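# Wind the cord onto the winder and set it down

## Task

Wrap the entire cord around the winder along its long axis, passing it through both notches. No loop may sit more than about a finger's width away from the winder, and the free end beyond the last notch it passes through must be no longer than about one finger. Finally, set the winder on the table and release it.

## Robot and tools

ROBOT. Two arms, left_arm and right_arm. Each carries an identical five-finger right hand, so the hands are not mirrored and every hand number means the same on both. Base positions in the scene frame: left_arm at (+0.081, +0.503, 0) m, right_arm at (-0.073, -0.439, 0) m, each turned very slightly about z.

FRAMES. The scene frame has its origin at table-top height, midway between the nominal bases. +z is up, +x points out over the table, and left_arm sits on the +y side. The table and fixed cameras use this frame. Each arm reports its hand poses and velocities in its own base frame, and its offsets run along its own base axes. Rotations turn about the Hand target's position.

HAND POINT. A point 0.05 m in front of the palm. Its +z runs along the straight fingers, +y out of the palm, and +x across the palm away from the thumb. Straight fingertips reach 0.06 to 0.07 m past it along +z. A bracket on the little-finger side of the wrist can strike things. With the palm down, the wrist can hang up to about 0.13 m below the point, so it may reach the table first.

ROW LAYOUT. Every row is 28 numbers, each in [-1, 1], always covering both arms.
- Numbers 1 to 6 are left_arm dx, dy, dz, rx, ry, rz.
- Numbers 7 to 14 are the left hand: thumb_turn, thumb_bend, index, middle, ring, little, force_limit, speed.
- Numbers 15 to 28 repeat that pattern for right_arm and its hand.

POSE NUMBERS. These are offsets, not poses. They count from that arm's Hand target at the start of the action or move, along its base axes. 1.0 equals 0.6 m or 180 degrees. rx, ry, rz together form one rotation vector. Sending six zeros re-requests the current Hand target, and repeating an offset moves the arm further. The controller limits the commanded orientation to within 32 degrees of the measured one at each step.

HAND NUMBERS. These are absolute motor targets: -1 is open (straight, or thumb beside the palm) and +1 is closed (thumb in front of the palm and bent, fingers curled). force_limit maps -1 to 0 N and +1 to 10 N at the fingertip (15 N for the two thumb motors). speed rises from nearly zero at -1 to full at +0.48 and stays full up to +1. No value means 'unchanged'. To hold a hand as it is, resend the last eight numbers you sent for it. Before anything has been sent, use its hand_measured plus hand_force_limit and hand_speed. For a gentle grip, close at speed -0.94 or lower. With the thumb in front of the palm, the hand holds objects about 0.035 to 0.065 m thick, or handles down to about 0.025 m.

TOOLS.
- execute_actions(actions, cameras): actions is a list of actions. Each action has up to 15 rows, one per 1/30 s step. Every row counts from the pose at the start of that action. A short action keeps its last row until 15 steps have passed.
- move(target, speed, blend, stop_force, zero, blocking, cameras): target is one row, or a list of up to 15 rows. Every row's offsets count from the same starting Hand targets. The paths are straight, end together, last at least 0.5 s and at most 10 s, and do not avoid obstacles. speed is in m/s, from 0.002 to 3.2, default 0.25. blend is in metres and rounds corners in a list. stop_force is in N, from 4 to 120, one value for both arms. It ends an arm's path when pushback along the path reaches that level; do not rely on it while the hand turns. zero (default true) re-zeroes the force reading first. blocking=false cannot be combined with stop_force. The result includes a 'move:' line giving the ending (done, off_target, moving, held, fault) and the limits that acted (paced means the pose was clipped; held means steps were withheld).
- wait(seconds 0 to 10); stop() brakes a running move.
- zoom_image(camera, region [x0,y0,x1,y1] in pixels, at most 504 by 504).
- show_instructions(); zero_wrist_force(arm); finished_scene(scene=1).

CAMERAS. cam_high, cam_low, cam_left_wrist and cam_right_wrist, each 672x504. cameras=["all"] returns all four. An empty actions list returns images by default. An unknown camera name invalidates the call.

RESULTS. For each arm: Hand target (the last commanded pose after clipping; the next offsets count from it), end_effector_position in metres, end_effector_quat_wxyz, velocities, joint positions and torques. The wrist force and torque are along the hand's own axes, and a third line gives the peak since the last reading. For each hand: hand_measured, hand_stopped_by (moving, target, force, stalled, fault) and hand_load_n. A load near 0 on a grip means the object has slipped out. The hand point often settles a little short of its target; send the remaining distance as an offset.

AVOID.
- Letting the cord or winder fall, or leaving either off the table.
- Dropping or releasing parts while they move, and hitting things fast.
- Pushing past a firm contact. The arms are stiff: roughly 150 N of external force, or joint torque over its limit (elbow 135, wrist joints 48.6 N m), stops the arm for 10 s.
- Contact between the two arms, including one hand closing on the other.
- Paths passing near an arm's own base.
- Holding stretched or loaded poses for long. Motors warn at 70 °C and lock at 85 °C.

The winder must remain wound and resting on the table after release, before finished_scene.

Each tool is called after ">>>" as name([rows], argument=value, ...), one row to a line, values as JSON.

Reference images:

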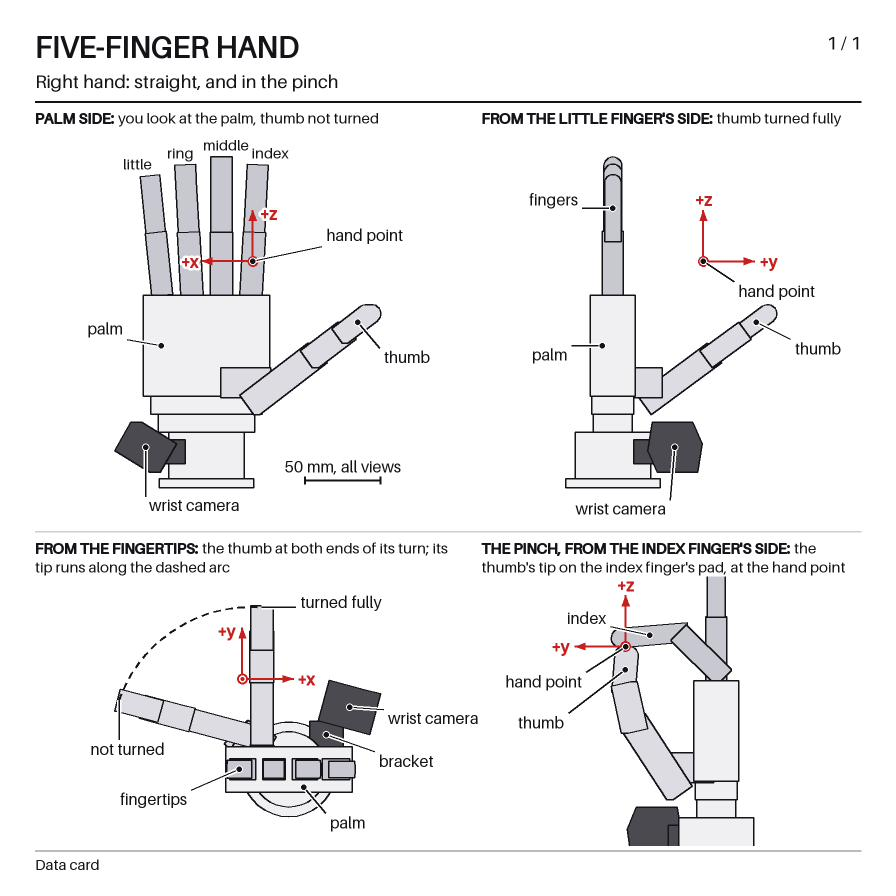

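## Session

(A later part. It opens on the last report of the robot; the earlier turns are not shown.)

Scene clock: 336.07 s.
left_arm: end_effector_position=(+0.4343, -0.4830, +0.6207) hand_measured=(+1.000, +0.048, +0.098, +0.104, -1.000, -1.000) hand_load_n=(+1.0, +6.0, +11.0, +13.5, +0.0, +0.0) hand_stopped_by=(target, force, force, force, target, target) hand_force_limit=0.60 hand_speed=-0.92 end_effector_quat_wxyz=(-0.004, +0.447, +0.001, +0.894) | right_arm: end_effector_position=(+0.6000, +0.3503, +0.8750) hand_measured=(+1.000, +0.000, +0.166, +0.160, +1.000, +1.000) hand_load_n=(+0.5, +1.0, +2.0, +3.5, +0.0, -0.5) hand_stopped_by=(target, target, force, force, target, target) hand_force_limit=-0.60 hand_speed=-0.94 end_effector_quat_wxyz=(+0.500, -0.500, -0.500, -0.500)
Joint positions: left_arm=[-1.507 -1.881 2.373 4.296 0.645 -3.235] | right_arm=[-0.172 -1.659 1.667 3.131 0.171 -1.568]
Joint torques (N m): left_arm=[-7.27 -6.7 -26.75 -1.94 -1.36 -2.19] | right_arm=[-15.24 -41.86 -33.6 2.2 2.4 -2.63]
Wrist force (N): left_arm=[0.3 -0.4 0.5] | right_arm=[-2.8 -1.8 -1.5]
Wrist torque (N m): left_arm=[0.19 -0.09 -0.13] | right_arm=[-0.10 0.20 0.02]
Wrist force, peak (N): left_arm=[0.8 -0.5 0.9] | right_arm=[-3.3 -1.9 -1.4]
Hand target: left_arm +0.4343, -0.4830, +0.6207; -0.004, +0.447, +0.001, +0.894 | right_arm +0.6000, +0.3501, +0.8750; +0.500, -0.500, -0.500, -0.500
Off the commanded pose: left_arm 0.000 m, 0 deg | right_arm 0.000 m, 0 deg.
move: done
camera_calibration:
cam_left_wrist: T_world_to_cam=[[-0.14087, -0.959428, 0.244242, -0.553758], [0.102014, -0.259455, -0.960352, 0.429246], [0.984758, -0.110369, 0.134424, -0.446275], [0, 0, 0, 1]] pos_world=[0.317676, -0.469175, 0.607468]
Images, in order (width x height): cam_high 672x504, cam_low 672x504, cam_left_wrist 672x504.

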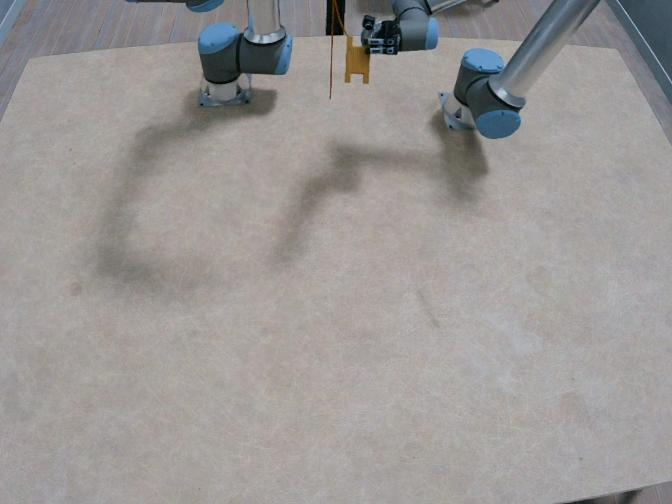

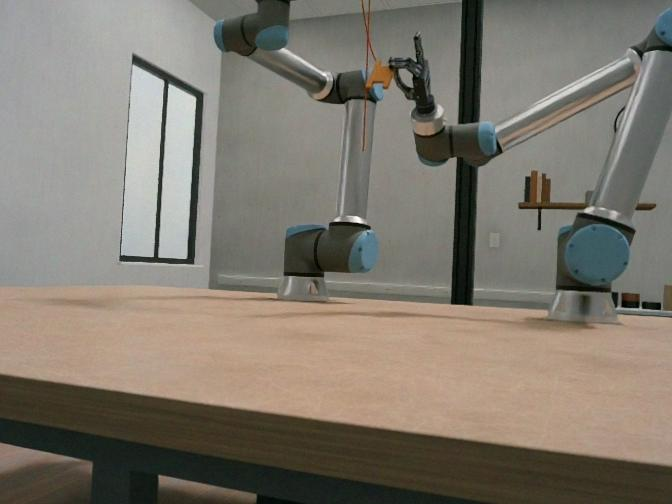

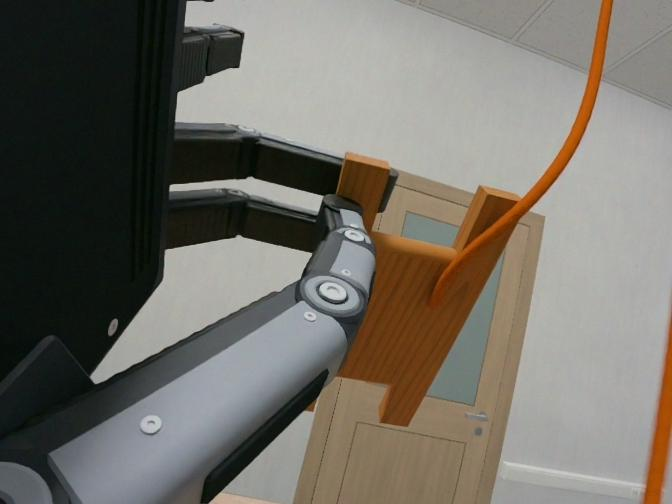

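>>> move([
  [0,0,0,0,0,0,1,0.08,0.8,0.8,-1,-1,0.6,-0.92,-0.0333,0.05,-0.01,0.15,0,0,1,0.0,0.6,0.6,1,1,-0.6,-0.94],
  [0,0,0,0,0,0,1,0.08,0.8,0.8,-1,-1,0.6,-0.92,-0.0333,0.1167,0.0,0.278,0,0,1,0.0,0.6,0.6,1,1,-0.6,-0.94],
], speed=0.1, blend=0.01, cameras=["cam_high","cam_low","cam_left_wrist"])

>>> zoom_image(camera="cam_high", region=[310, 0, 430, 110])

>>> zoom_image(camera="cam_low", region=[330, 0, 470, 120])

Scene clock: 341.63 s.
left_arm: end_effector_position=(+0.4343, -0.4830, +0.6207) hand_measured=(+1.000, +0.048, +0.098, +0.104, -1.000, -1.000) hand_load_n=(+0.5, +6.0, +11.0, +13.5, +0.0, +0.0) hand_stopped_by=(target, force, force, force, target, target) hand_force_limit=0.60 hand_speed=-0.92 end_effector_quat_wxyz=(-0.004, +0.447, +0.001, +0.894) | right_arm: end_effector_position=(+0.5800, +0.4201, +0.8750) hand_measured=(+1.000, +0.000, +0.166, +0.160, +1.000, +1.000) hand_load_n=(+0.5, +1.0, +2.0, +3.5, +0.0, +0.0) hand_stopped_by=(target, target, force, force, target, target) hand_force_limit=-0.60 hand_speed=-0.94 end_effector_quat_wxyz=(+0.665, -0.242, -0.242, -0.664)
Joint positions: left_arm=[-1.507 -1.881 2.373 4.296 0.645 -3.235] | right_arm=[0.095 -1.813 1.946 4.66 0.877 -3.266]
Joint torques (N m): left_arm=[-6.99 -4.34 -26.71 -1.95 -0.98 -2.18] | right_arm=[8.52 -11.1 -38.46 -5.9 3.46 -2.4]
Wrist force (N): left_arm=[0.7 -0.4 0.8] | right_arm=[-2.8 -1.5 -2.7]
Wrist torque (N m): left_arm=[0.16 -0.17 -0.10] | right_arm=[0.03 0.24 0.05]
Wrist force, peak (N): left_arm=[0.5 -0.4 1.1] | right_arm=[-2.9 -1.6 -3.0]
Hand target: left_arm +0.4343, -0.4830, +0.6207; -0.004, +0.447, +0.001, +0.894 | right_arm +0.5800, +0.4201, +0.8750; +0.665, -0.242, -0.241, -0.664
Off the commanded pose: left_arm 0.000 m, 0 deg | right_arm 0.000 m, 0 deg.
move: done
camera_calibration:
cam_left_wrist: T_world_to_cam=[[-0.14087, -0.959428, 0.244242, -0.553758], [0.102014, -0.259455, -0.960352, 0.429246], [0.984758, -0.110369, 0.134424, -0.446275], [0, 0, 0, 1]] pos_world=[0.317676, -0.469175, 0.607468]
Images, in order (width x height): cam_high 672x504, cam_low 672x504, cam_left_wrist 672x504.

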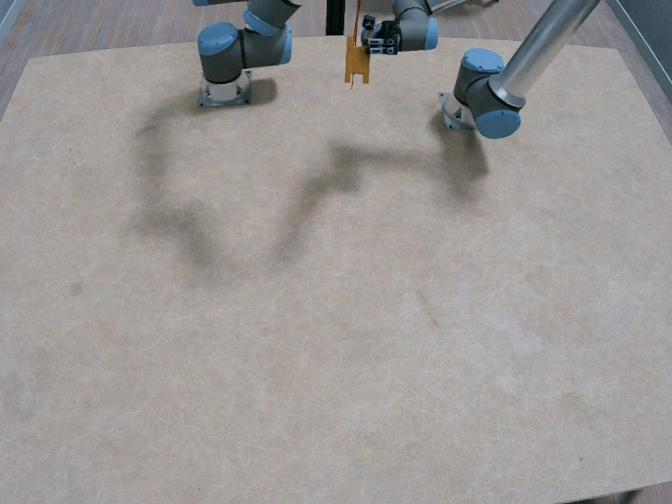

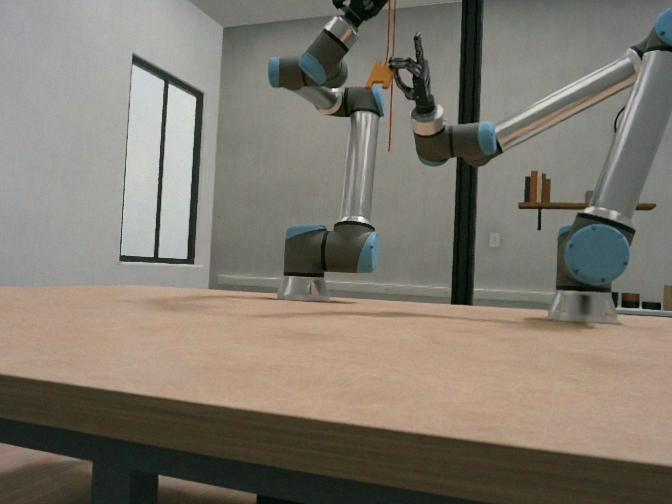

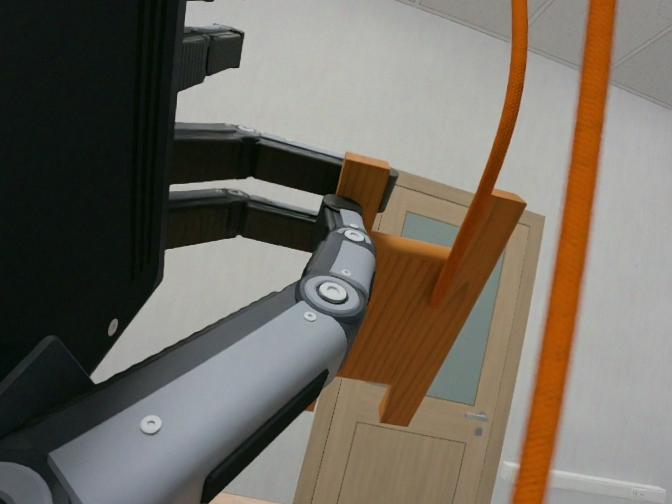

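Scaled by 4.200 from the camera's 672x504 image, which has a finer 960x720 frame.

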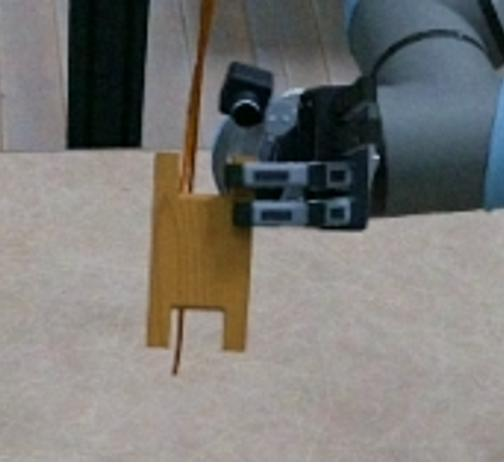

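Scaled by 3.600 from the camera's 672x504 image, which has a finer 960x720 frame.

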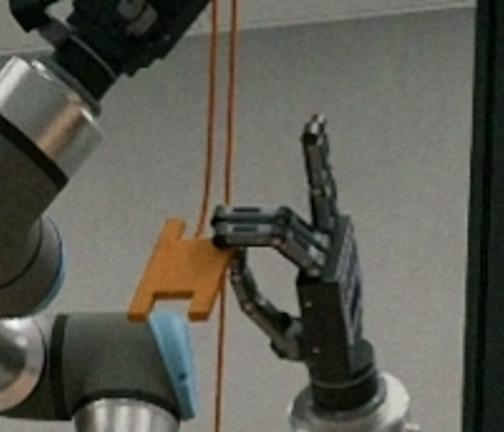

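>>> wait(seconds=2, cameras=["all"])

>>> zoom_image(camera="cam_high", region=[310, 0, 430, 110])

>>> zoom_image(camera="cam_low", region=[320, 0, 480, 180])

Scene clock: 344.20 s.
left_arm: end_effector_position=(+0.4343, -0.4830, +0.6207) hand_measured=(+1.000, +0.048, +0.098, +0.104, -1.000, -1.000) hand_load_n=(+1.0, +6.0, +11.5, +13.0, +0.0, +0.0) hand_stopped_by=(target, force, force, force, target, target) hand_force_limit=0.60 hand_speed=-0.92 end_effector_quat_wxyz=(-0.004, +0.447, +0.001, +0.894) | right_arm: end_effector_position=(+0.5800, +0.4201, +0.8750) hand_measured=(+1.000, +0.000, +0.166, +0.160, +1.000, +1.000) hand_load_n=(+0.5, +1.5, +2.0, +3.0, +0.0, +0.0) hand_stopped_by=(target, target, force, force, target, target) hand_force_limit=-0.60 hand_speed=-0.94 end_effector_quat_wxyz=(+0.665, -0.242, -0.241, -0.664)
Joint positions: left_arm=[-1.507 -1.881 2.373 4.296 0.645 -3.235] | right_arm=[0.096 -1.813 1.946 4.66 0.877 -3.266]
Joint torques (N m): left_arm=[-7.32 -6.18 -27.13 -1.81 -1.16 -1.82] | right_arm=[10.51 -10.48 -38.1 -5.87 3.9 -2.6]
Wrist force (N): left_arm=[0.5 -0.5 0.5] | right_arm=[-2.5 -1.9 -2.7]
Wrist torque (N m): left_arm=[0.17 -0.12 -0.12] | right_arm=[-0.05 0.20 0.05]
Wrist force, peak (N): left_arm=[0.8 -0.5 0.9] | right_arm=[-2.7 -2.0 -2.8]
Hand target: left_arm +0.4343, -0.4830, +0.6207; -0.004, +0.447, +0.001, +0.894 | right_arm +0.5800, +0.4201, +0.8750; +0.665, -0.242, -0.241, -0.664
Off the commanded pose: left_arm 0.000 m, 0 deg | right_arm 0.000 m, 0 deg.
wait: 2.00 s; at rest from the start
camera_calibration:
cam_left_wrist: T_world_to_cam=[[-0.14087, -0.959428, 0.244242, -0.553758], [0.102014, -0.259455, -0.960352, 0.429246], [0.984758, -0.110369, 0.134424, -0.446275], [0, 0, 0, 1]] pos_world=[0.317676, -0.469175, 0.607468]
cam_right_wrist: T_world_to_cam=[[0.98163, -0.129417, 0.140189, -0.633171], [0.171769, 0.279624, -0.944619, 0.606352], [0.0830493, 0.951347, 0.296718, -0.589338], [0, 0, 0, 1]] pos_world=[0.566332, 0.309171, 0.836403]

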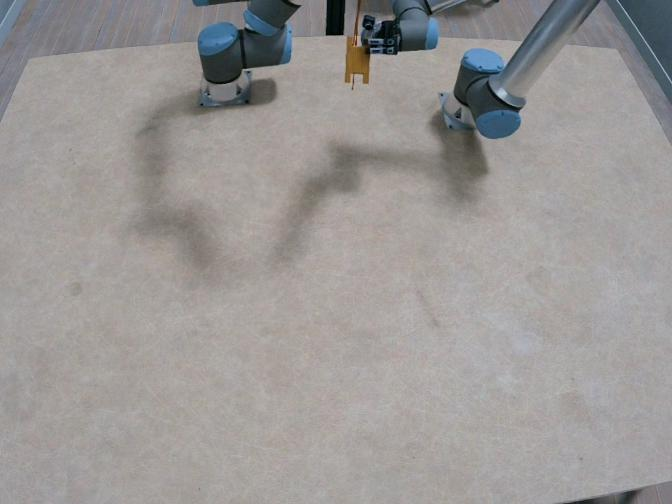

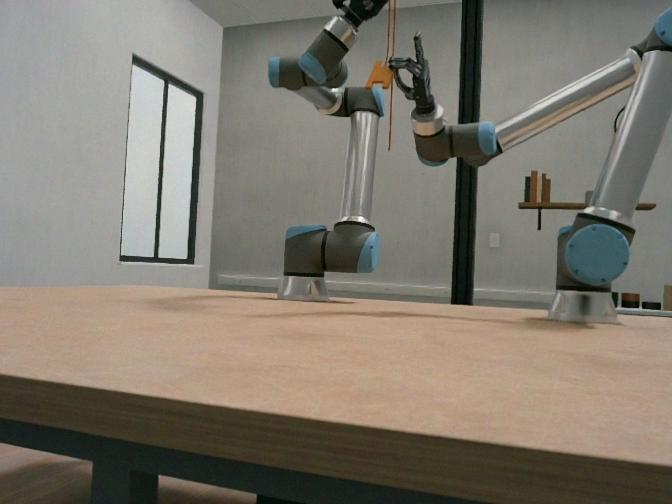

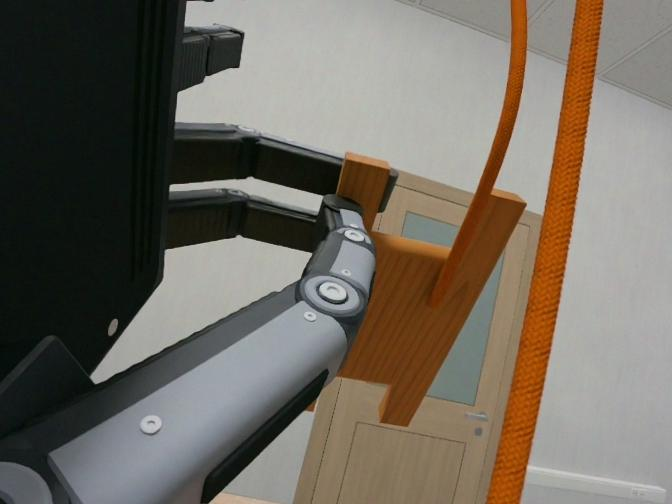

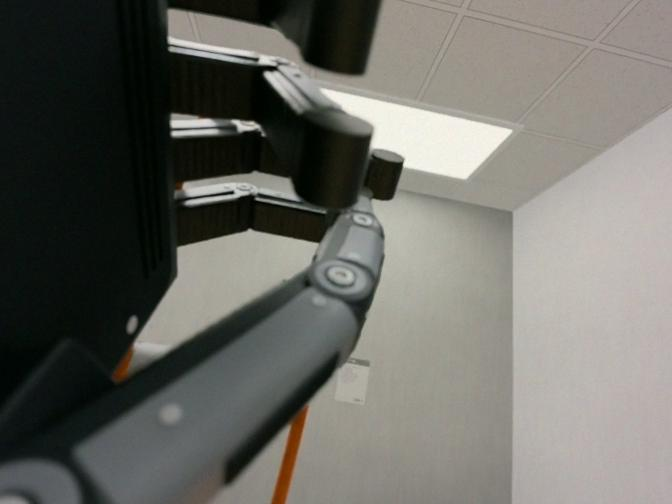

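Scaled by 4.200 from the camera's 672x504 image, which has a finer 960x720 frame.

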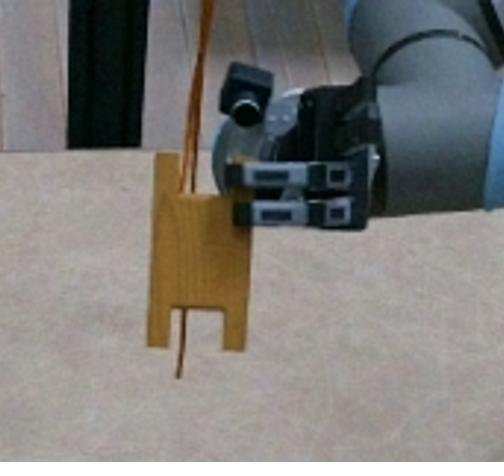

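Scaled by 2.800 from the camera's 672x504 image, which has a finer 960x720 frame.

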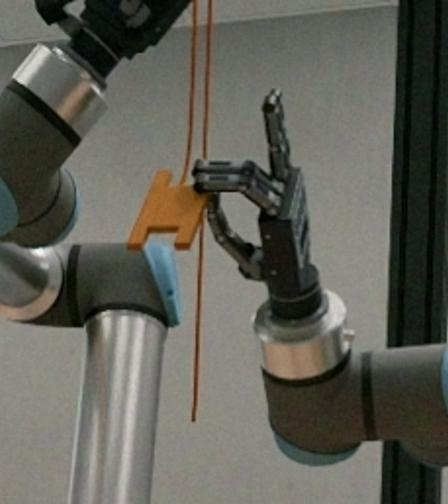

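>>> move(target=[0,0,0,0,0,0,1,0.08,0.8,0.8,-1,-1,0.6,-0.92,-0.0333,0.0,-0.0333,-0.278,0,0,1,0.0,0.6,0.6,1,1,-0.6,-0.94], speed=0.25)

>>> move([
  [0,0,0,0,0,0,1,0.08,0.8,0.8,-1,-1,0.6,-0.92,-0.1483,0,-0.09,0,-0.2056,0,1,0.0,0.6,0.6,1,1,-0.6,-0.94],
  [0,0,0,0,0,0,1,0.08,0.8,0.8,-1,-1,0.6,-0.92,-0.2817,-0.0335,-0.2117,0,-0.3444,0,1,0.0,0.6,0.6,1,1,-0.6,-0.94],
  [0,0,0,0,0,0,1,0.08,0.8,0.8,-1,-1,0.6,-0.92,-0.33,-0.05,-0.405,0,-0.5,0,1,0.0,0.6,0.6,1,1,-0.6,-0.94],
], speed=0.25, blend=0.02)

>>> move([
  [0,0,0,0,0,0,1,0.08,0.8,0.8,-1,-1,0.6,-0.92,0.12,0,-0.2917,0,-0.25,0,1,0.0,0.6,0.6,1,1,-0.6,-0.94],
  [0,0,0,0,0,0,1,0.08,0.8,0.8,-1,-1,0.6,-0.92,0.3683,0,-0.45,0,-0.5,0,1,0.0,0.6,0.6,1,1,-0.6,-0.94],
], speed=0.25, blend=0.02, cameras=["all"])

Scene clock: 349.03 s.
left_arm: end_effector_position=(+0.4343, -0.4830, +0.6207) hand_measured=(+1.000, +0.048, +0.098, +0.104, -1.000, -1.000) hand_load_n=(+1.0, +5.5, +11.5, +13.0, +0.0, +0.0) hand_stopped_by=(target, force, force, force, target, target) hand_force_limit=0.60 hand_speed=-0.92 end_effector_quat_wxyz=(-0.004, +0.447, +0.001, +0.894) | right_arm: end_effector_position=(+0.5601, +0.4211, +0.8550) hand_measured=(+1.000, +0.000, +0.166, +0.160, +1.000, +1.000) hand_load_n=(+0.5, +1.5, +2.0, +3.5, +0.0, +0.0) hand_stopped_by=(target, target, force, force, target, target) hand_force_limit=-0.60 hand_speed=-0.94 end_effector_quat_wxyz=(+0.493, -0.507, -0.489, -0.510)
Joint positions: left_arm=[-1.507 -1.881 2.373 4.296 0.645 -3.235] | right_arm=[-0.037 -1.894 1.742 4.562 0.008 -2.838]
Joint torques (N m): left_arm=[-6.65 -6.19 -27.11 -2.13 -0.96 -1.83] | right_arm=[9.48 -4.31 -37.31 -5.33 -1.73 1.44]
Wrist force (N): left_arm=[0.4 -0.4 -0.1] | right_arm=[-3.3 -1.4 -0.8]
Wrist torque (N m): left_arm=[0.22 -0.10 -0.12] | right_arm=[-0.06 0.28 -0.22]
Wrist force, peak (N): left_arm=[1.3 -0.3 0.7] | right_arm=[-2.6 -1.5 -3.2]
Hand target: left_arm +0.4343, -0.4830, +0.6207; -0.004, +0.447, +0.001, +0.894 | right_arm +0.5600, +0.4201, +0.8550; +0.500, -0.500, -0.500, -0.500
Off the commanded pose: left_arm 0.000 m, 0 deg | right_arm 0.001 m, 2 deg.
move: done

Scene clock: 354.47 s.
left_arm: end_effector_position=(+0.4343, -0.4830, +0.6207) hand_measured=(+1.000, +0.048, +0.098, +0.104, -1.000, -1.000) hand_load_n=(+0.5, +5.5, +11.5, +13.0, +0.0, +0.0) hand_stopped_by=(target, force, force, force, target, target) hand_force_limit=0.60 hand_speed=-0.92 end_effector_quat_wxyz=(-0.004, +0.447, +0.001, +0.894) | right_arm: end_effector_position=(+0.3620, +0.3901, +0.6119) hand_measured=(+1.000, +0.000, +0.166, +0.160, +1.000, +1.000) hand_load_n=(+0.5, +1.5, +2.0, +3.5, +0.0, +0.0) hand_stopped_by=(target, target, force, force, target, target) hand_force_limit=-0.60 hand_speed=-0.94 end_effector_quat_wxyz=(+0.000, +0.000, +0.706, +0.708)
Joint positions: left_arm=[-1.507 -1.881 2.373 4.296 0.645 -3.235] | right_arm=[-0.16 -1.822 2.465 2.516 0.159 -3.159]
Joint torques (N m): left_arm=[-6.76 -4.29 -26.81 -2.39 -1.58 -1.84] | right_arm=[-17.57 -0.62 -38.27 -1.74 2.65 1.91]
Wrist force (N): left_arm=[0.7 -0.4 0.5] | right_arm=[-1.3 -3.8 -2.5]
Wrist torque (N m): left_arm=[0.17 -0.15 -0.11] | right_arm=[-0.14 0.13 0.06]
Wrist force, peak (N): left_arm=[1.0 -0.7 0.6] | right_arm=[-1.3 -4.3 -2.1]
Hand target: left_arm +0.4343, -0.4830, +0.6207; -0.004, +0.447, +0.001, +0.894 | right_arm +0.3620, +0.3901, +0.6120; +0.000, +0.000, +0.707, +0.707
Off the commanded pose: left_arm 0.000 m, 0 deg | right_arm 0.000 m, 0 deg.
move: done

Scene clock: 358.80 s.
left_arm: end_effector_position=(+0.4343, -0.4830, +0.6207) hand_measured=(+1.000, +0.050, +0.098, +0.104, -1.000, -1.000) hand_load_n=(+0.5, +4.0, +12.0, +13.5, +0.0, +0.0) hand_stopped_by=(target, force, force, force, target, target) hand_force_limit=0.60 hand_speed=-0.92 end_effector_quat_wxyz=(-0.004, +0.447, +0.001, +0.894) | right_arm: end_effector_position=(+0.5831, +0.3902, +0.3418) hand_measured=(+1.000, +0.000, +0.166, +0.160, +1.000, +1.000) hand_load_n=(+1.0, +1.0, +2.0, +3.5, +0.0, +0.0) hand_stopped_by=(target, target, force, force, target, target) hand_force_limit=-0.60 hand_speed=-0.94 end_effector_quat_wxyz=(+0.497, -0.502, +0.503, +0.497)
Joint positions: left_arm=[-1.507 -1.881 2.373 4.296 0.645 -3.235] | right_arm=[-0.081 -0.963 1.989 1.988 0.08 -4.584]
Joint torques (N m): left_arm=[-7.42 -4.96 -27.63 -2.46 -1.27 -1.87] | right_arm=[10.01 -75.12 -14.13 2.15 2.43 -2.61]
Wrist force (N): left_arm=[0.1 -0.5 -0.1] | right_arm=[-0.2 -1.5 -1.0]
Wrist torque (N m): left_arm=[0.14 -0.18 -0.06] | right_arm=[-0.03 -0.09 0.30]
Wrist force, peak (N): left_arm=[0.7 -0.7 0.8] | right_arm=[-1.1 -3.5 -2.3]
Hand target: left_arm +0.4343, -0.4830, +0.6207; -0.004, +0.447, +0.001, +0.894 | right_arm +0.5830, +0.3901, +0.3420; +0.500, -0.500, +0.500, +0.500
Off the commanded pose: left_arm 0.000 m, 0 deg | right_arm 0.000 m, 1 deg.
move: done
camera_calibration:
cam_left_wrist: T_world_to_cam=[[-0.14087, -0.959428, 0.244242, -0.553758], [0.102014, -0.259455, -0.960352, 0.429246], [0.984758, -0.110369, 0.134424, -0.446275], [0, 0, 0, 1]] pos_world=[0.317676, -0.469175, 0.607468]
cam_right_wrist: T_world_to_cam=[[-0.981675, 0.0243785, -0.188995, 0.631924], [-0.172465, -0.535488, 0.826746, 0.0237824], [-0.0810497, 0.844191, 0.52988, -0.3452], [0, 0, 0, 1]] pos_world=[0.596468, 0.288745, 0.282683]

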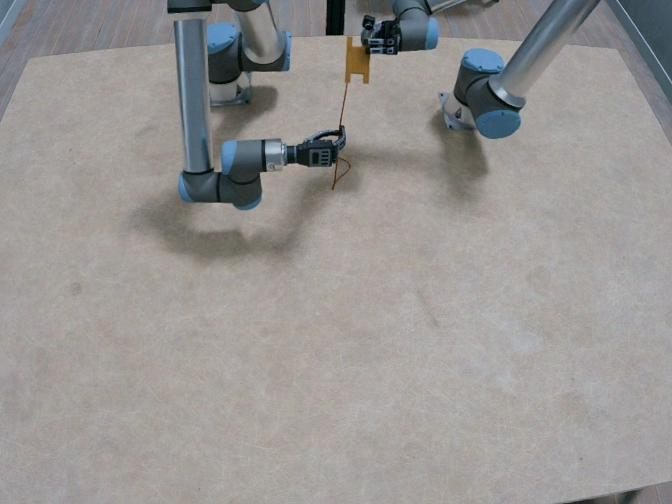

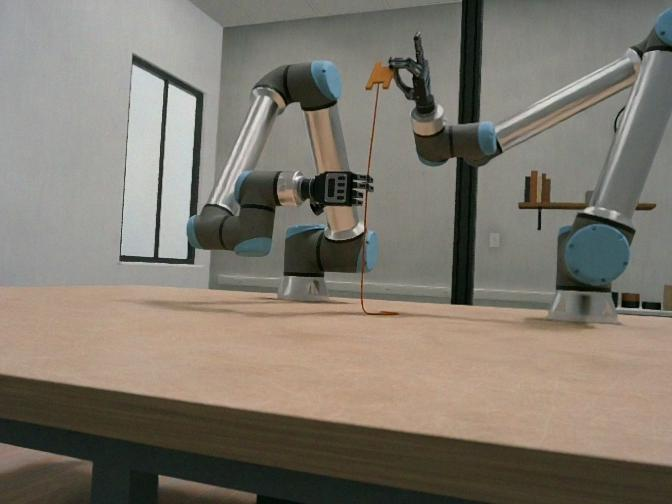

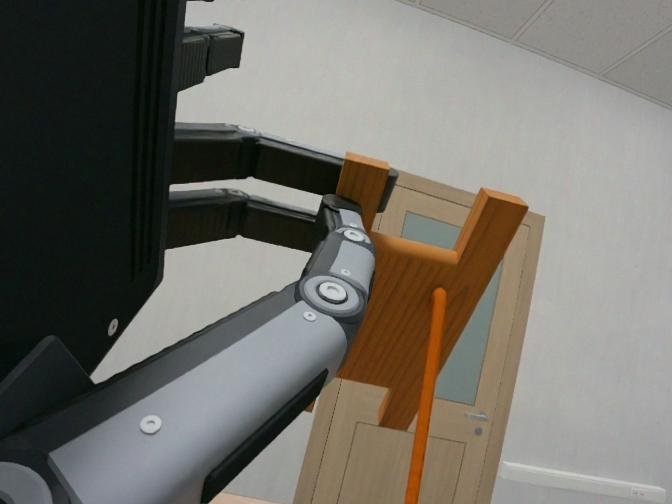

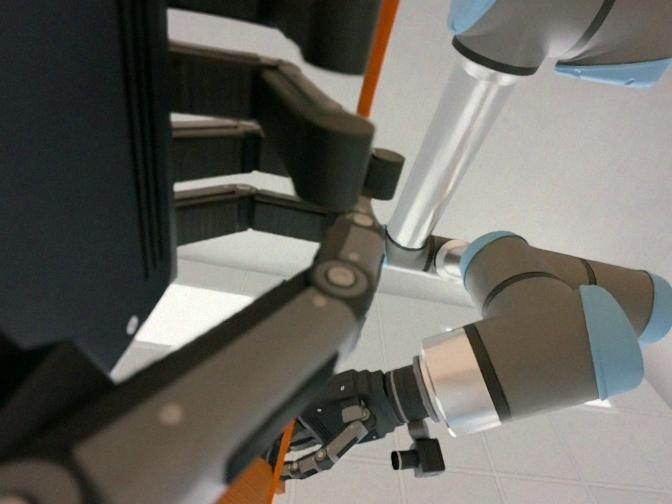

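>>> move(target=[0,0,0,0,0,0,1,0.08,0.8,0.8,-1,-1,0.6,-0.92,0,0,0,0,0,0,1,0.0,-0.25,-0.25,1,1,-0.6,-0.7])

>>> move([
  [0,0,0,0,0,0,1,0.08,0.8,0.8,-1,-1,0.6,-0.92,0.05,0,0,0,0,0,1,0.0,-0.25,-0.25,1,1,-0.6,-0.7],
  [0,0,0,0,0,0,1,0.08,0.8,0.8,-1,-1,0.6,-0.92,0.1667,0,0,0,0,0,1,0.0,-0.25,-0.25,1,1,-0.6,-0.7],
  [0,0,0,0,0,0,1,0.08,0.8,0.8,-1,-1,0.6,-0.92,0.1667,-0.2333,0,0,0.3333,0,1,0.0,-0.25,-0.25,1,1,-0.6,-0.7],
], speed=0.25, blend=0.01, cameras=["all"])

Scene clock: 360.53 s.
left_arm: end_effector_position=(+0.4343, -0.4830, +0.6207) hand_measured=(+1.000, +0.050, +0.098, +0.104, -1.000, -1.000) hand_load_n=(+0.5, +6.0, +11.5, +13.5, +0.0, +0.0) hand_stopped_by=(target, force, force, force, target, target) hand_force_limit=0.60 hand_speed=-0.92 end_effector_quat_wxyz=(-0.004, +0.447, +0.001, +0.894) | right_arm: end_effector_position=(+0.5831, +0.3902, +0.3418) hand_measured=(+1.000, +0.000, -0.250, -0.250, +1.000, +1.000) hand_load_n=(+0.0, +0.0, +0.0, +0.0, +0.0, +0.0) hand_stopped_by=(target, target, target, target, target, target) hand_force_limit=-0.60 hand_speed=-0.70 end_effector_quat_wxyz=(+0.497, -0.502, +0.503, +0.497)
Joint positions: left_arm=[-1.507 -1.881 2.373 4.296 0.645 -3.235] | right_arm=[-0.081 -0.963 1.989 1.988 0.08 -4.584]
Joint torques (N m): left_arm=[-6.29 -6.46 -27.75 -3.08 -1.4 -1.94] | right_arm=[9.41 -74.56 -16.26 2.14 1.4 -2.14]
Wrist force (N): left_arm=[0.4 0.0 -0.1] | right_arm=[0.8 -1.6 -1.0]
Wrist torque (N m): left_arm=[0.27 -0.10 -0.11] | right_arm=[-0.04 -0.07 0.30]
Wrist force, peak (N): left_arm=[0.8 -0.6 0.6] | right_arm=[0.8 -1.9 -1.1]
Hand target: left_arm +0.4343, -0.4830, +0.6207; -0.004, +0.447, +0.001, +0.894 | right_arm +0.5831, +0.3902, +0.3418; +0.497, -0.502, +0.503, +0.497 (not the last commanded pose)
Off the commanded pose: left_arm 0.000 m, 0 deg | right_arm 0.000 m, 1 deg.
move: done

Scene clock: 363.97 s.
left_arm: end_effector_position=(+0.4343, -0.4830, +0.6207) hand_measured=(+1.000, +0.050, +0.098, +0.104, -1.000, -1.000) hand_load_n=(+0.5, +6.0, +11.5, +13.5, +0.0, +0.0) hand_stopped_by=(target, force, force, force, target, target) hand_force_limit=0.60 hand_speed=-0.92 end_effector_quat_wxyz=(-0.004, +0.447, +0.001, +0.894) | right_arm: end_effector_position=(+0.6831, +0.2502, +0.3418) hand_measured=(+1.000, +0.000, -0.250, -0.250, +1.000, +1.000) hand_load_n=(-0.5, +0.0, +0.0, +0.0, -0.5, +0.0) hand_stopped_by=(target, target, target, target, target, target) hand_force_limit=-0.60 hand_speed=-0.70 end_effector_quat_wxyz=(+0.179, -0.186, +0.684, +0.682)
Joint positions: left_arm=[-1.507 -1.881 2.373 4.296 0.645 -3.235] | right_arm=[-0.281 -0.883 1.942 2.062 0.289 -3.643]
Joint torques (N m): left_arm=[-4.36 -7.7 -27.52 -4.02 -1.05 -1.89] | right_arm=[-17.97 -78.61 -24.87 -1.29 2.66 1.53]
Wrist force (N): left_arm=[0.6 -0.6 0.1] | right_arm=[-0.1 -2.7 -1.3]
Wrist torque (N m): left_arm=[0.16 -0.13 -0.12] | right_arm=[-0.08 -0.03 0.14]
Wrist force, peak (N): left_arm=[1.0 -0.3 0.6] | right_arm=[-0.1 -3.3 -2.0]
Hand target: left_arm +0.4343, -0.4830, +0.6207; -0.004, +0.447, +0.001, +0.894 | right_arm +0.6831, +0.2502, +0.3418; +0.179, -0.186, +0.685, +0.682
Off the commanded pose: left_arm 0.000 m, 0 deg | right_arm 0.000 m, 0 deg.
move: done
camera_calibration:
cam_left_wrist: T_world_to_cam=[[-0.14087, -0.959428, 0.244242, -0.553758], [0.102014, -0.259455, -0.960352, 0.429246], [0.984758, -0.110369, 0.134424, -0.446275], [0, 0, 0, 1]] pos_world=[0.317676, -0.469175, 0.607468]
cam_right_wrist: T_world_to_cam=[[-0.654651, 0.0242597, 0.755542, 0.187326], [0.629609, -0.535652, 0.562734, -0.49148], [0.418359, 0.84409, 0.335392, -0.493493], [0, 0, 0, 1]] pos_world=[0.63853, 0.148745, 0.300553]

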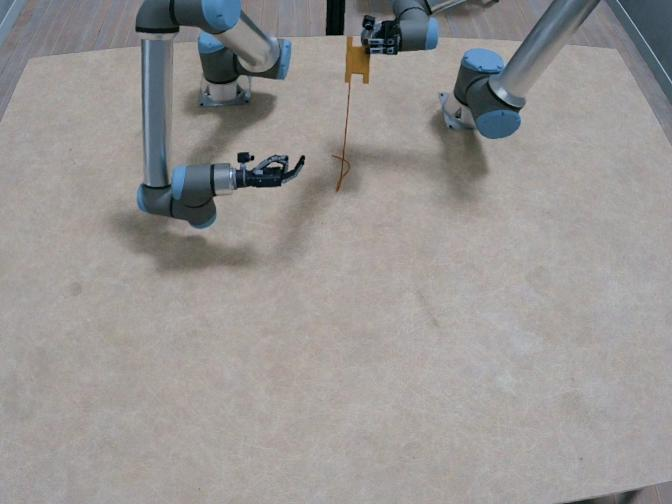

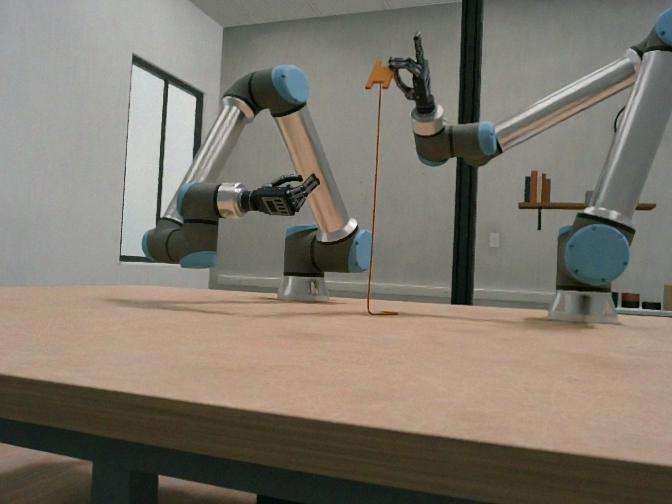

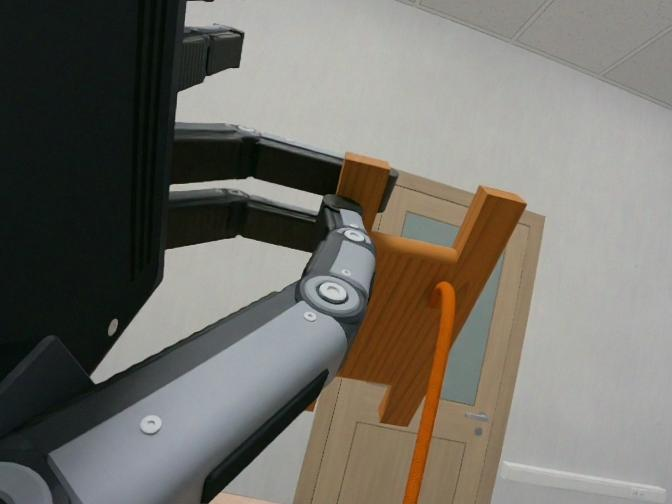

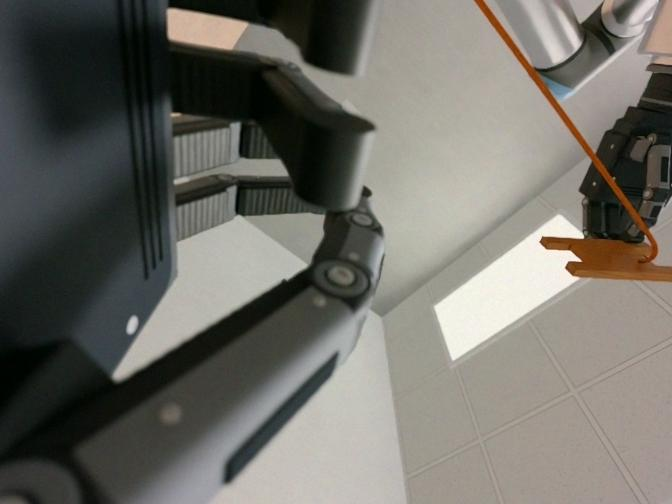

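>>> zoom_image(camera="cam_low", region=[340, 60, 420, 320])

>>> zoom_image(camera="cam_high", region=[310, 30, 400, 200])

Scaled by 1.938 from the camera's 672x504 image, which has a finer 960x720 frame.

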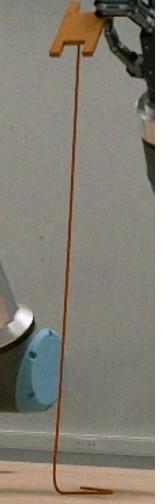

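Scaled by 2.965 from the camera's 672x504 image, which has a finer 960x720 frame.

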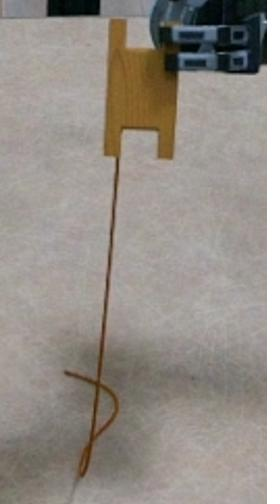

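>>> move([
  [0,0,0,0,0,0,1,0.08,0.8,0.8,-1,-1,0.6,-0.92,0,-0.03,0,0,0.6667,0,1,0.0,-0.25,-0.25,1,1,-0.6,-0.7],
  [0,0,0,0,0,0,1,0.08,0.8,0.8,-1,-1,0.6,-0.92,-0.05,-0.03,0,0,-0.6667,0,1,0.0,-0.25,-0.25,1,1,-0.6,-0.7],
  [0,0,0,0,0,0,1,0.08,0.8,0.8,-1,-1,0.6,-0.92,-0.185,0.05,0,-0.2596,-0.2596,-0.4497,1,0.0,-0.25,-0.25,1,1,-0.6,-0.7],
], speed=[0.7,0.7,0.6], blend=0.01, cameras=["all"])

Scene clock: 371.40 s.
left_arm: end_effector_position=(+0.4343, -0.4830, +0.6207) hand_measured=(+1.000, +0.050, +0.098, +0.104, -1.000, -1.000) hand_load_n=(+0.5, +6.0, +11.5, +13.0, +0.0, +0.0) hand_stopped_by=(target, force, force, force, target, target) hand_force_limit=0.60 hand_speed=-0.92 end_effector_quat_wxyz=(-0.004, +0.447, +0.001, +0.894) | right_arm: end_effector_position=(+0.5721, +0.2802, +0.3418) hand_measured=(+1.000, +0.000, -0.250, -0.250, +1.000, +1.000) hand_load_n=(+0.0, +0.0, -0.5, +0.0, +0.0, +0.0) hand_stopped_by=(target, target, target, target, target, target) hand_force_limit=-0.60 hand_speed=-0.70 end_effector_quat_wxyz=(+0.704, +0.001, +0.711, +0.000)
Joint positions: left_arm=[-1.507 -1.881 2.373 4.296 0.645 -3.235] | right_arm=[0.145 -1.209 2.577 1.783 -1.717 1.573]
Joint torques (N m): left_arm=[-4.73 -6.17 -28.69 -4.34 -1.47 -1.58] | right_arm=[10.05 -24.01 -16.35 -3.73 -3.49 2.03]
Wrist force (N): left_arm=[0.8 -0.5 0.0] | right_arm=[0.8 -1.7 -1.1]
Wrist torque (N m): left_arm=[0.19 -0.16 -0.10] | right_arm=[-0.04 -0.07 0.09]
Wrist force, peak (N): left_arm=[0.9 -0.8 0.8] | right_arm=[-1.6 -3.9 -2.0]
Hand target: left_arm +0.4343, -0.4830, +0.6207; -0.004, +0.447, +0.001, +0.894 | right_arm +0.5721, +0.2802, +0.3418; +0.704, +0.001, +0.711, +0.000
Off the commanded pose: left_arm 0.000 m, 0 deg | right_arm 0.000 m, 0 deg.
move: done; limits=paced
camera_calibration:
cam_left_wrist: T_world_to_cam=[[-0.14087, -0.959428, 0.244242, -0.553758], [0.102014, -0.259455, -0.960352, 0.429246], [0.984758, -0.110369, 0.134424, -0.446275], [0, 0, 0, 1]] pos_world=[0.317676, -0.469175, 0.607468]
cam_right_wrist: T_world_to_cam=[[0.02451, 0.98164, -0.18916, -0.219898], [-0.535599, 0.172663, 0.826632, -0.0276529], [0.844117, 0.081053, 0.529998, -0.56872], [0, 0, 0, 1]] pos_world=[0.470645, 0.266732, 0.282683]

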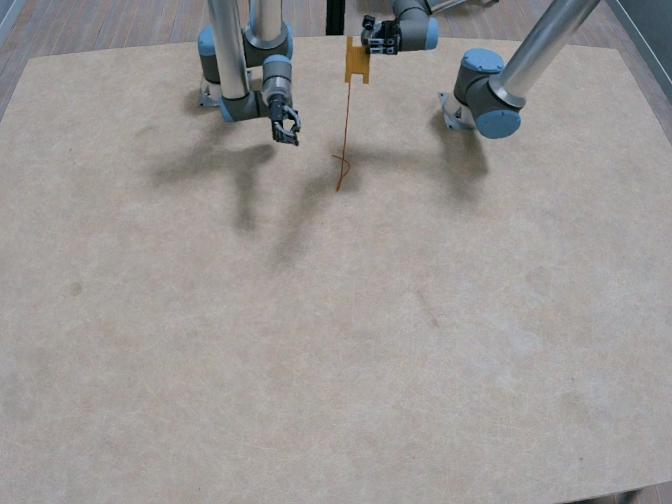

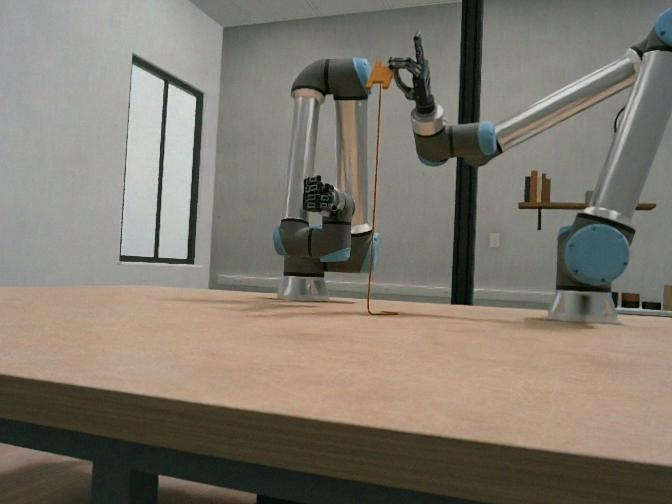

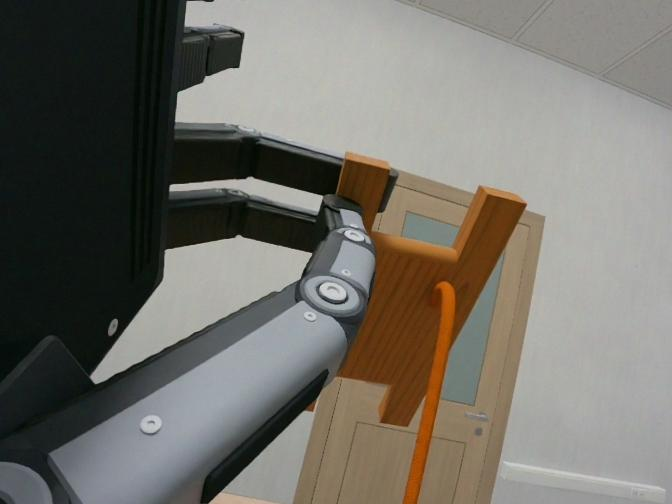

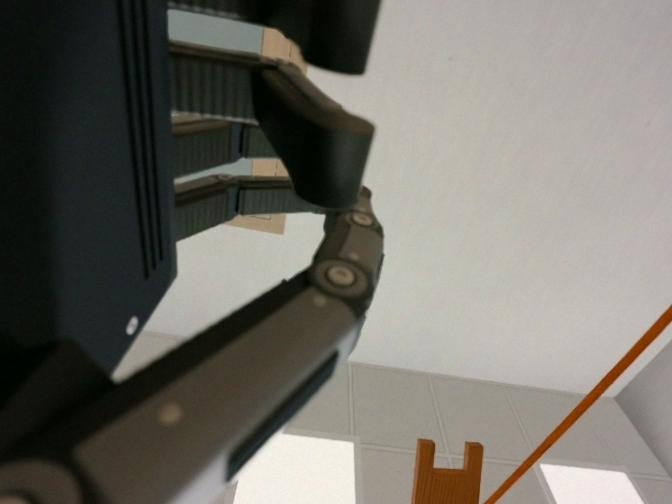

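>>> move([
  [0,0,0,0,0,0,1,0.08,0.8,0.8,-1,-1,0.6,-0.92,0.0015,0.1333,-0.0447,0,0,0,1,0.0,-0.25,-0.25,1,1,-0.6,-0.7],
  [0,0,0,0,0,0,1,0.08,0.8,0.8,-1,-1,0.6,-0.92,0.0015,0.2047,-0.0447,0,0,0,1,0.0,-0.25,-0.25,1,1,-0.6,-0.7],
], speed=[0.2,0.1], blend=0.01, cameras=["cam_low","cam_right_wrist","cam_high"])

Scene clock: 374.67 s.
left_arm: end_effector_position=(+0.4343, -0.4830, +0.6207) hand_measured=(+1.000, +0.050, +0.098, +0.104, -1.000, -1.000) hand_load_n=(+0.5, +6.0, +11.5, +13.0, +0.0, +0.0) hand_stopped_by=(target, force, force, force, target, target) hand_force_limit=0.60 hand_speed=-0.92 end_effector_quat_wxyz=(-0.004, +0.447, +0.001, +0.894) | right_arm: end_effector_position=(+0.5730, +0.4029, +0.3150) hand_measured=(+1.000, +0.000, -0.250, -0.250, +1.000, +1.000) hand_load_n=(+0.0, +0.0, +0.0, +0.5, +0.0, +0.0) hand_stopped_by=(target, target, target, target, target, target) hand_force_limit=-0.60 hand_speed=-0.70 end_effector_quat_wxyz=(+0.704, +0.001, +0.711, +0.000)
Joint positions: left_arm=[-1.507 -1.881 2.373 4.296 0.645 -3.235] | right_arm=[0.455 -1.083 2.412 1.823 -2.027 1.577]
Joint torques (N m): left_arm=[-6.47 -4.64 -28.7 -4.08 -1.42 -1.5] | right_arm=[8.87 -33.9 -17.1 0.12 -3.4 1.67]
Wrist force (N): left_arm=[0.7 -0.7 0.2] | right_arm=[0.9 -1.8 -1.3]
Wrist torque (N m): left_arm=[0.16 -0.15 -0.11] | right_arm=[-0.06 -0.09 0.08]
Wrist force, peak (N): left_arm=[1.0 -0.6 0.7] | right_arm=[0.6 -3.1 -0.8]
Hand target: left_arm +0.4343, -0.4830, +0.6207; -0.004, +0.447, +0.001, +0.894 | right_arm +0.5730, +0.4030, +0.3150; +0.704, +0.001, +0.711, +0.000
Off the commanded pose: left_arm 0.000 m, 0 deg | right_arm 0.000 m, 0 deg.
move: done
camera_calibration:
cam_right_wrist: T_world_to_cam=[[0.0245929, 0.981648, -0.189108, -0.345492], [-0.535585, 0.172665, 0.826641, -0.0262127], [0.844123, 0.0809537, 0.530002, -0.565187], [0, 0, 0, 1]] pos_world=[0.471545, 0.389432, 0.255883]
Images, in order (width x height): cam_high 672x504, cam_low 672x504, cam_right_wrist 672x504.

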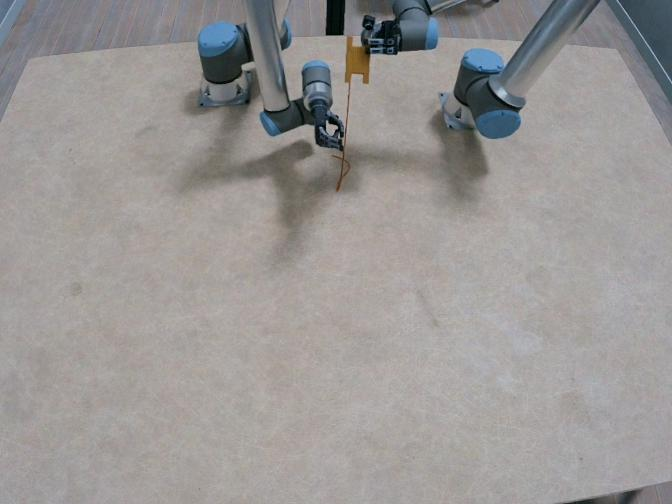

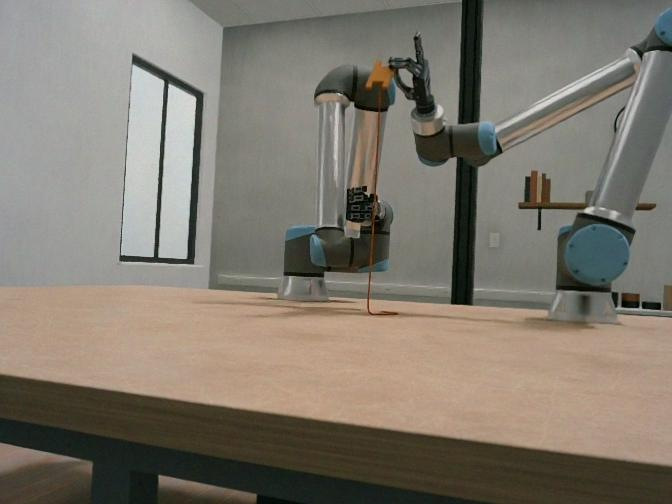

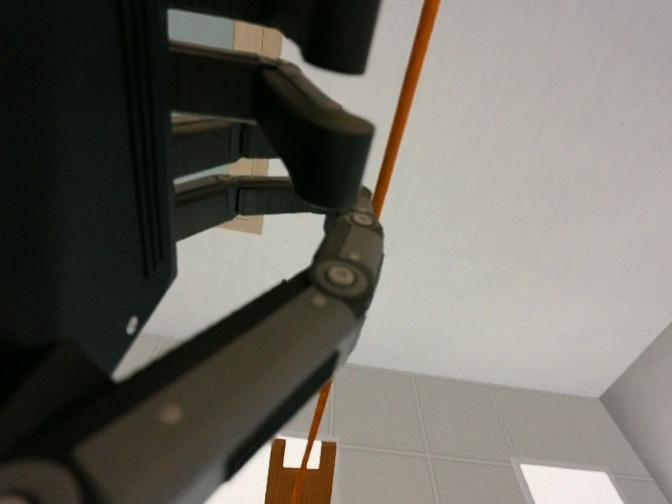

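>>> move([
  [0,0,0,0,0,0,1,0.08,0.8,0.8,-1,-1,0.6,-0.92,0,0.015,0,0,0,0,1,0.0,-0.25,-0.25,1,1,-0.6,-0.7],
], speed=[0.1], cameras=["cam_right_wrist"])

Scene clock: 375.77 s.
left_arm: end_effector_position=(+0.4343, -0.4830, +0.6207) hand_measured=(+1.000, +0.050, +0.098, +0.104, -1.000, -1.000) hand_load_n=(+0.5, +6.0, +11.5, +13.5, +0.0, +0.0) hand_stopped_by=(target, force, force, force, target, target) hand_force_limit=0.60 hand_speed=-0.92 end_effector_quat_wxyz=(-0.004, +0.447, +0.001, +0.894) | right_arm: end_effector_position=(+0.5730, +0.4118, +0.3150) hand_measured=(+1.000, +0.000, -0.250, -0.250, +1.000, +1.000) hand_load_n=(+0.0, +0.0, +0.0, +0.0, +0.0, +0.0) hand_stopped_by=(target, target, target, target, target, target) hand_force_limit=-0.60 hand_speed=-0.70 end_effector_quat_wxyz=(+0.704, +0.001, +0.711, +0.000)
Joint positions: left_arm=[-1.507 -1.881 2.373 4.296 0.645 -3.235] | right_arm=[0.473 -1.079 2.399 1.832 -2.046 1.577]
Joint torques (N m): left_arm=[-5.92 -5.97 -28.28 -4.32 -1.1 -1.55] | right_arm=[11.04 -35.56 -17.91 -0.5 -3.32 1.66]
Wrist force (N): left_arm=[0.5 -0.5 0.3] | right_arm=[0.7 -1.2 -1.5]
Wrist torque (N m): left_arm=[0.18 -0.13 -0.11] | right_arm=[0.05 -0.05 0.09]
Wrist force, peak (N): left_arm=[0.9 -0.7 0.4] | right_arm=[1.2 -2.0 -1.3]
Hand target: left_arm +0.4343, -0.4830, +0.6207; -0.004, +0.447, +0.001, +0.894 | right_arm +0.5730, +0.4120, +0.3150; +0.704, +0.001, +0.711, +0.000
Off the commanded pose: left_arm 0.000 m, 0 deg | right_arm 0.000 m, 0 deg.
move: done
camera_calibration:
cam_right_wrist: T_world_to_cam=[[0.0246759, 0.981656, -0.189056, -0.354402], [-0.53557, 0.172666, 0.826651, -0.0276939], [0.84413, 0.0808544, 0.530006, -0.565827], [0, 0, 0, 1]] pos_world=[0.471545, 0.398432, 0.255783]
Images, in order (width x height): cam_right_wrist 672x504.

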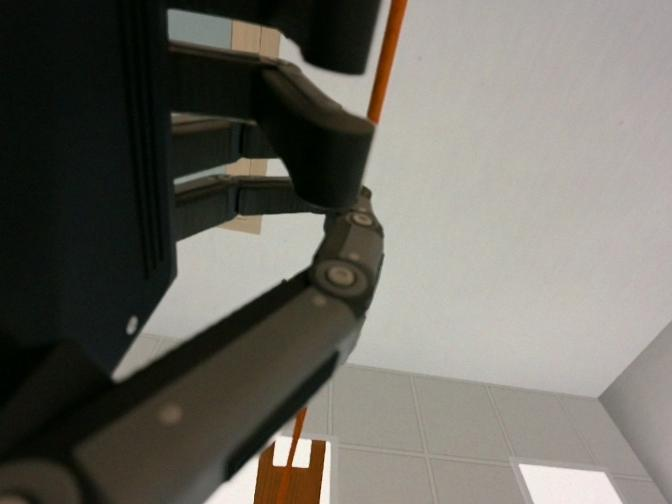

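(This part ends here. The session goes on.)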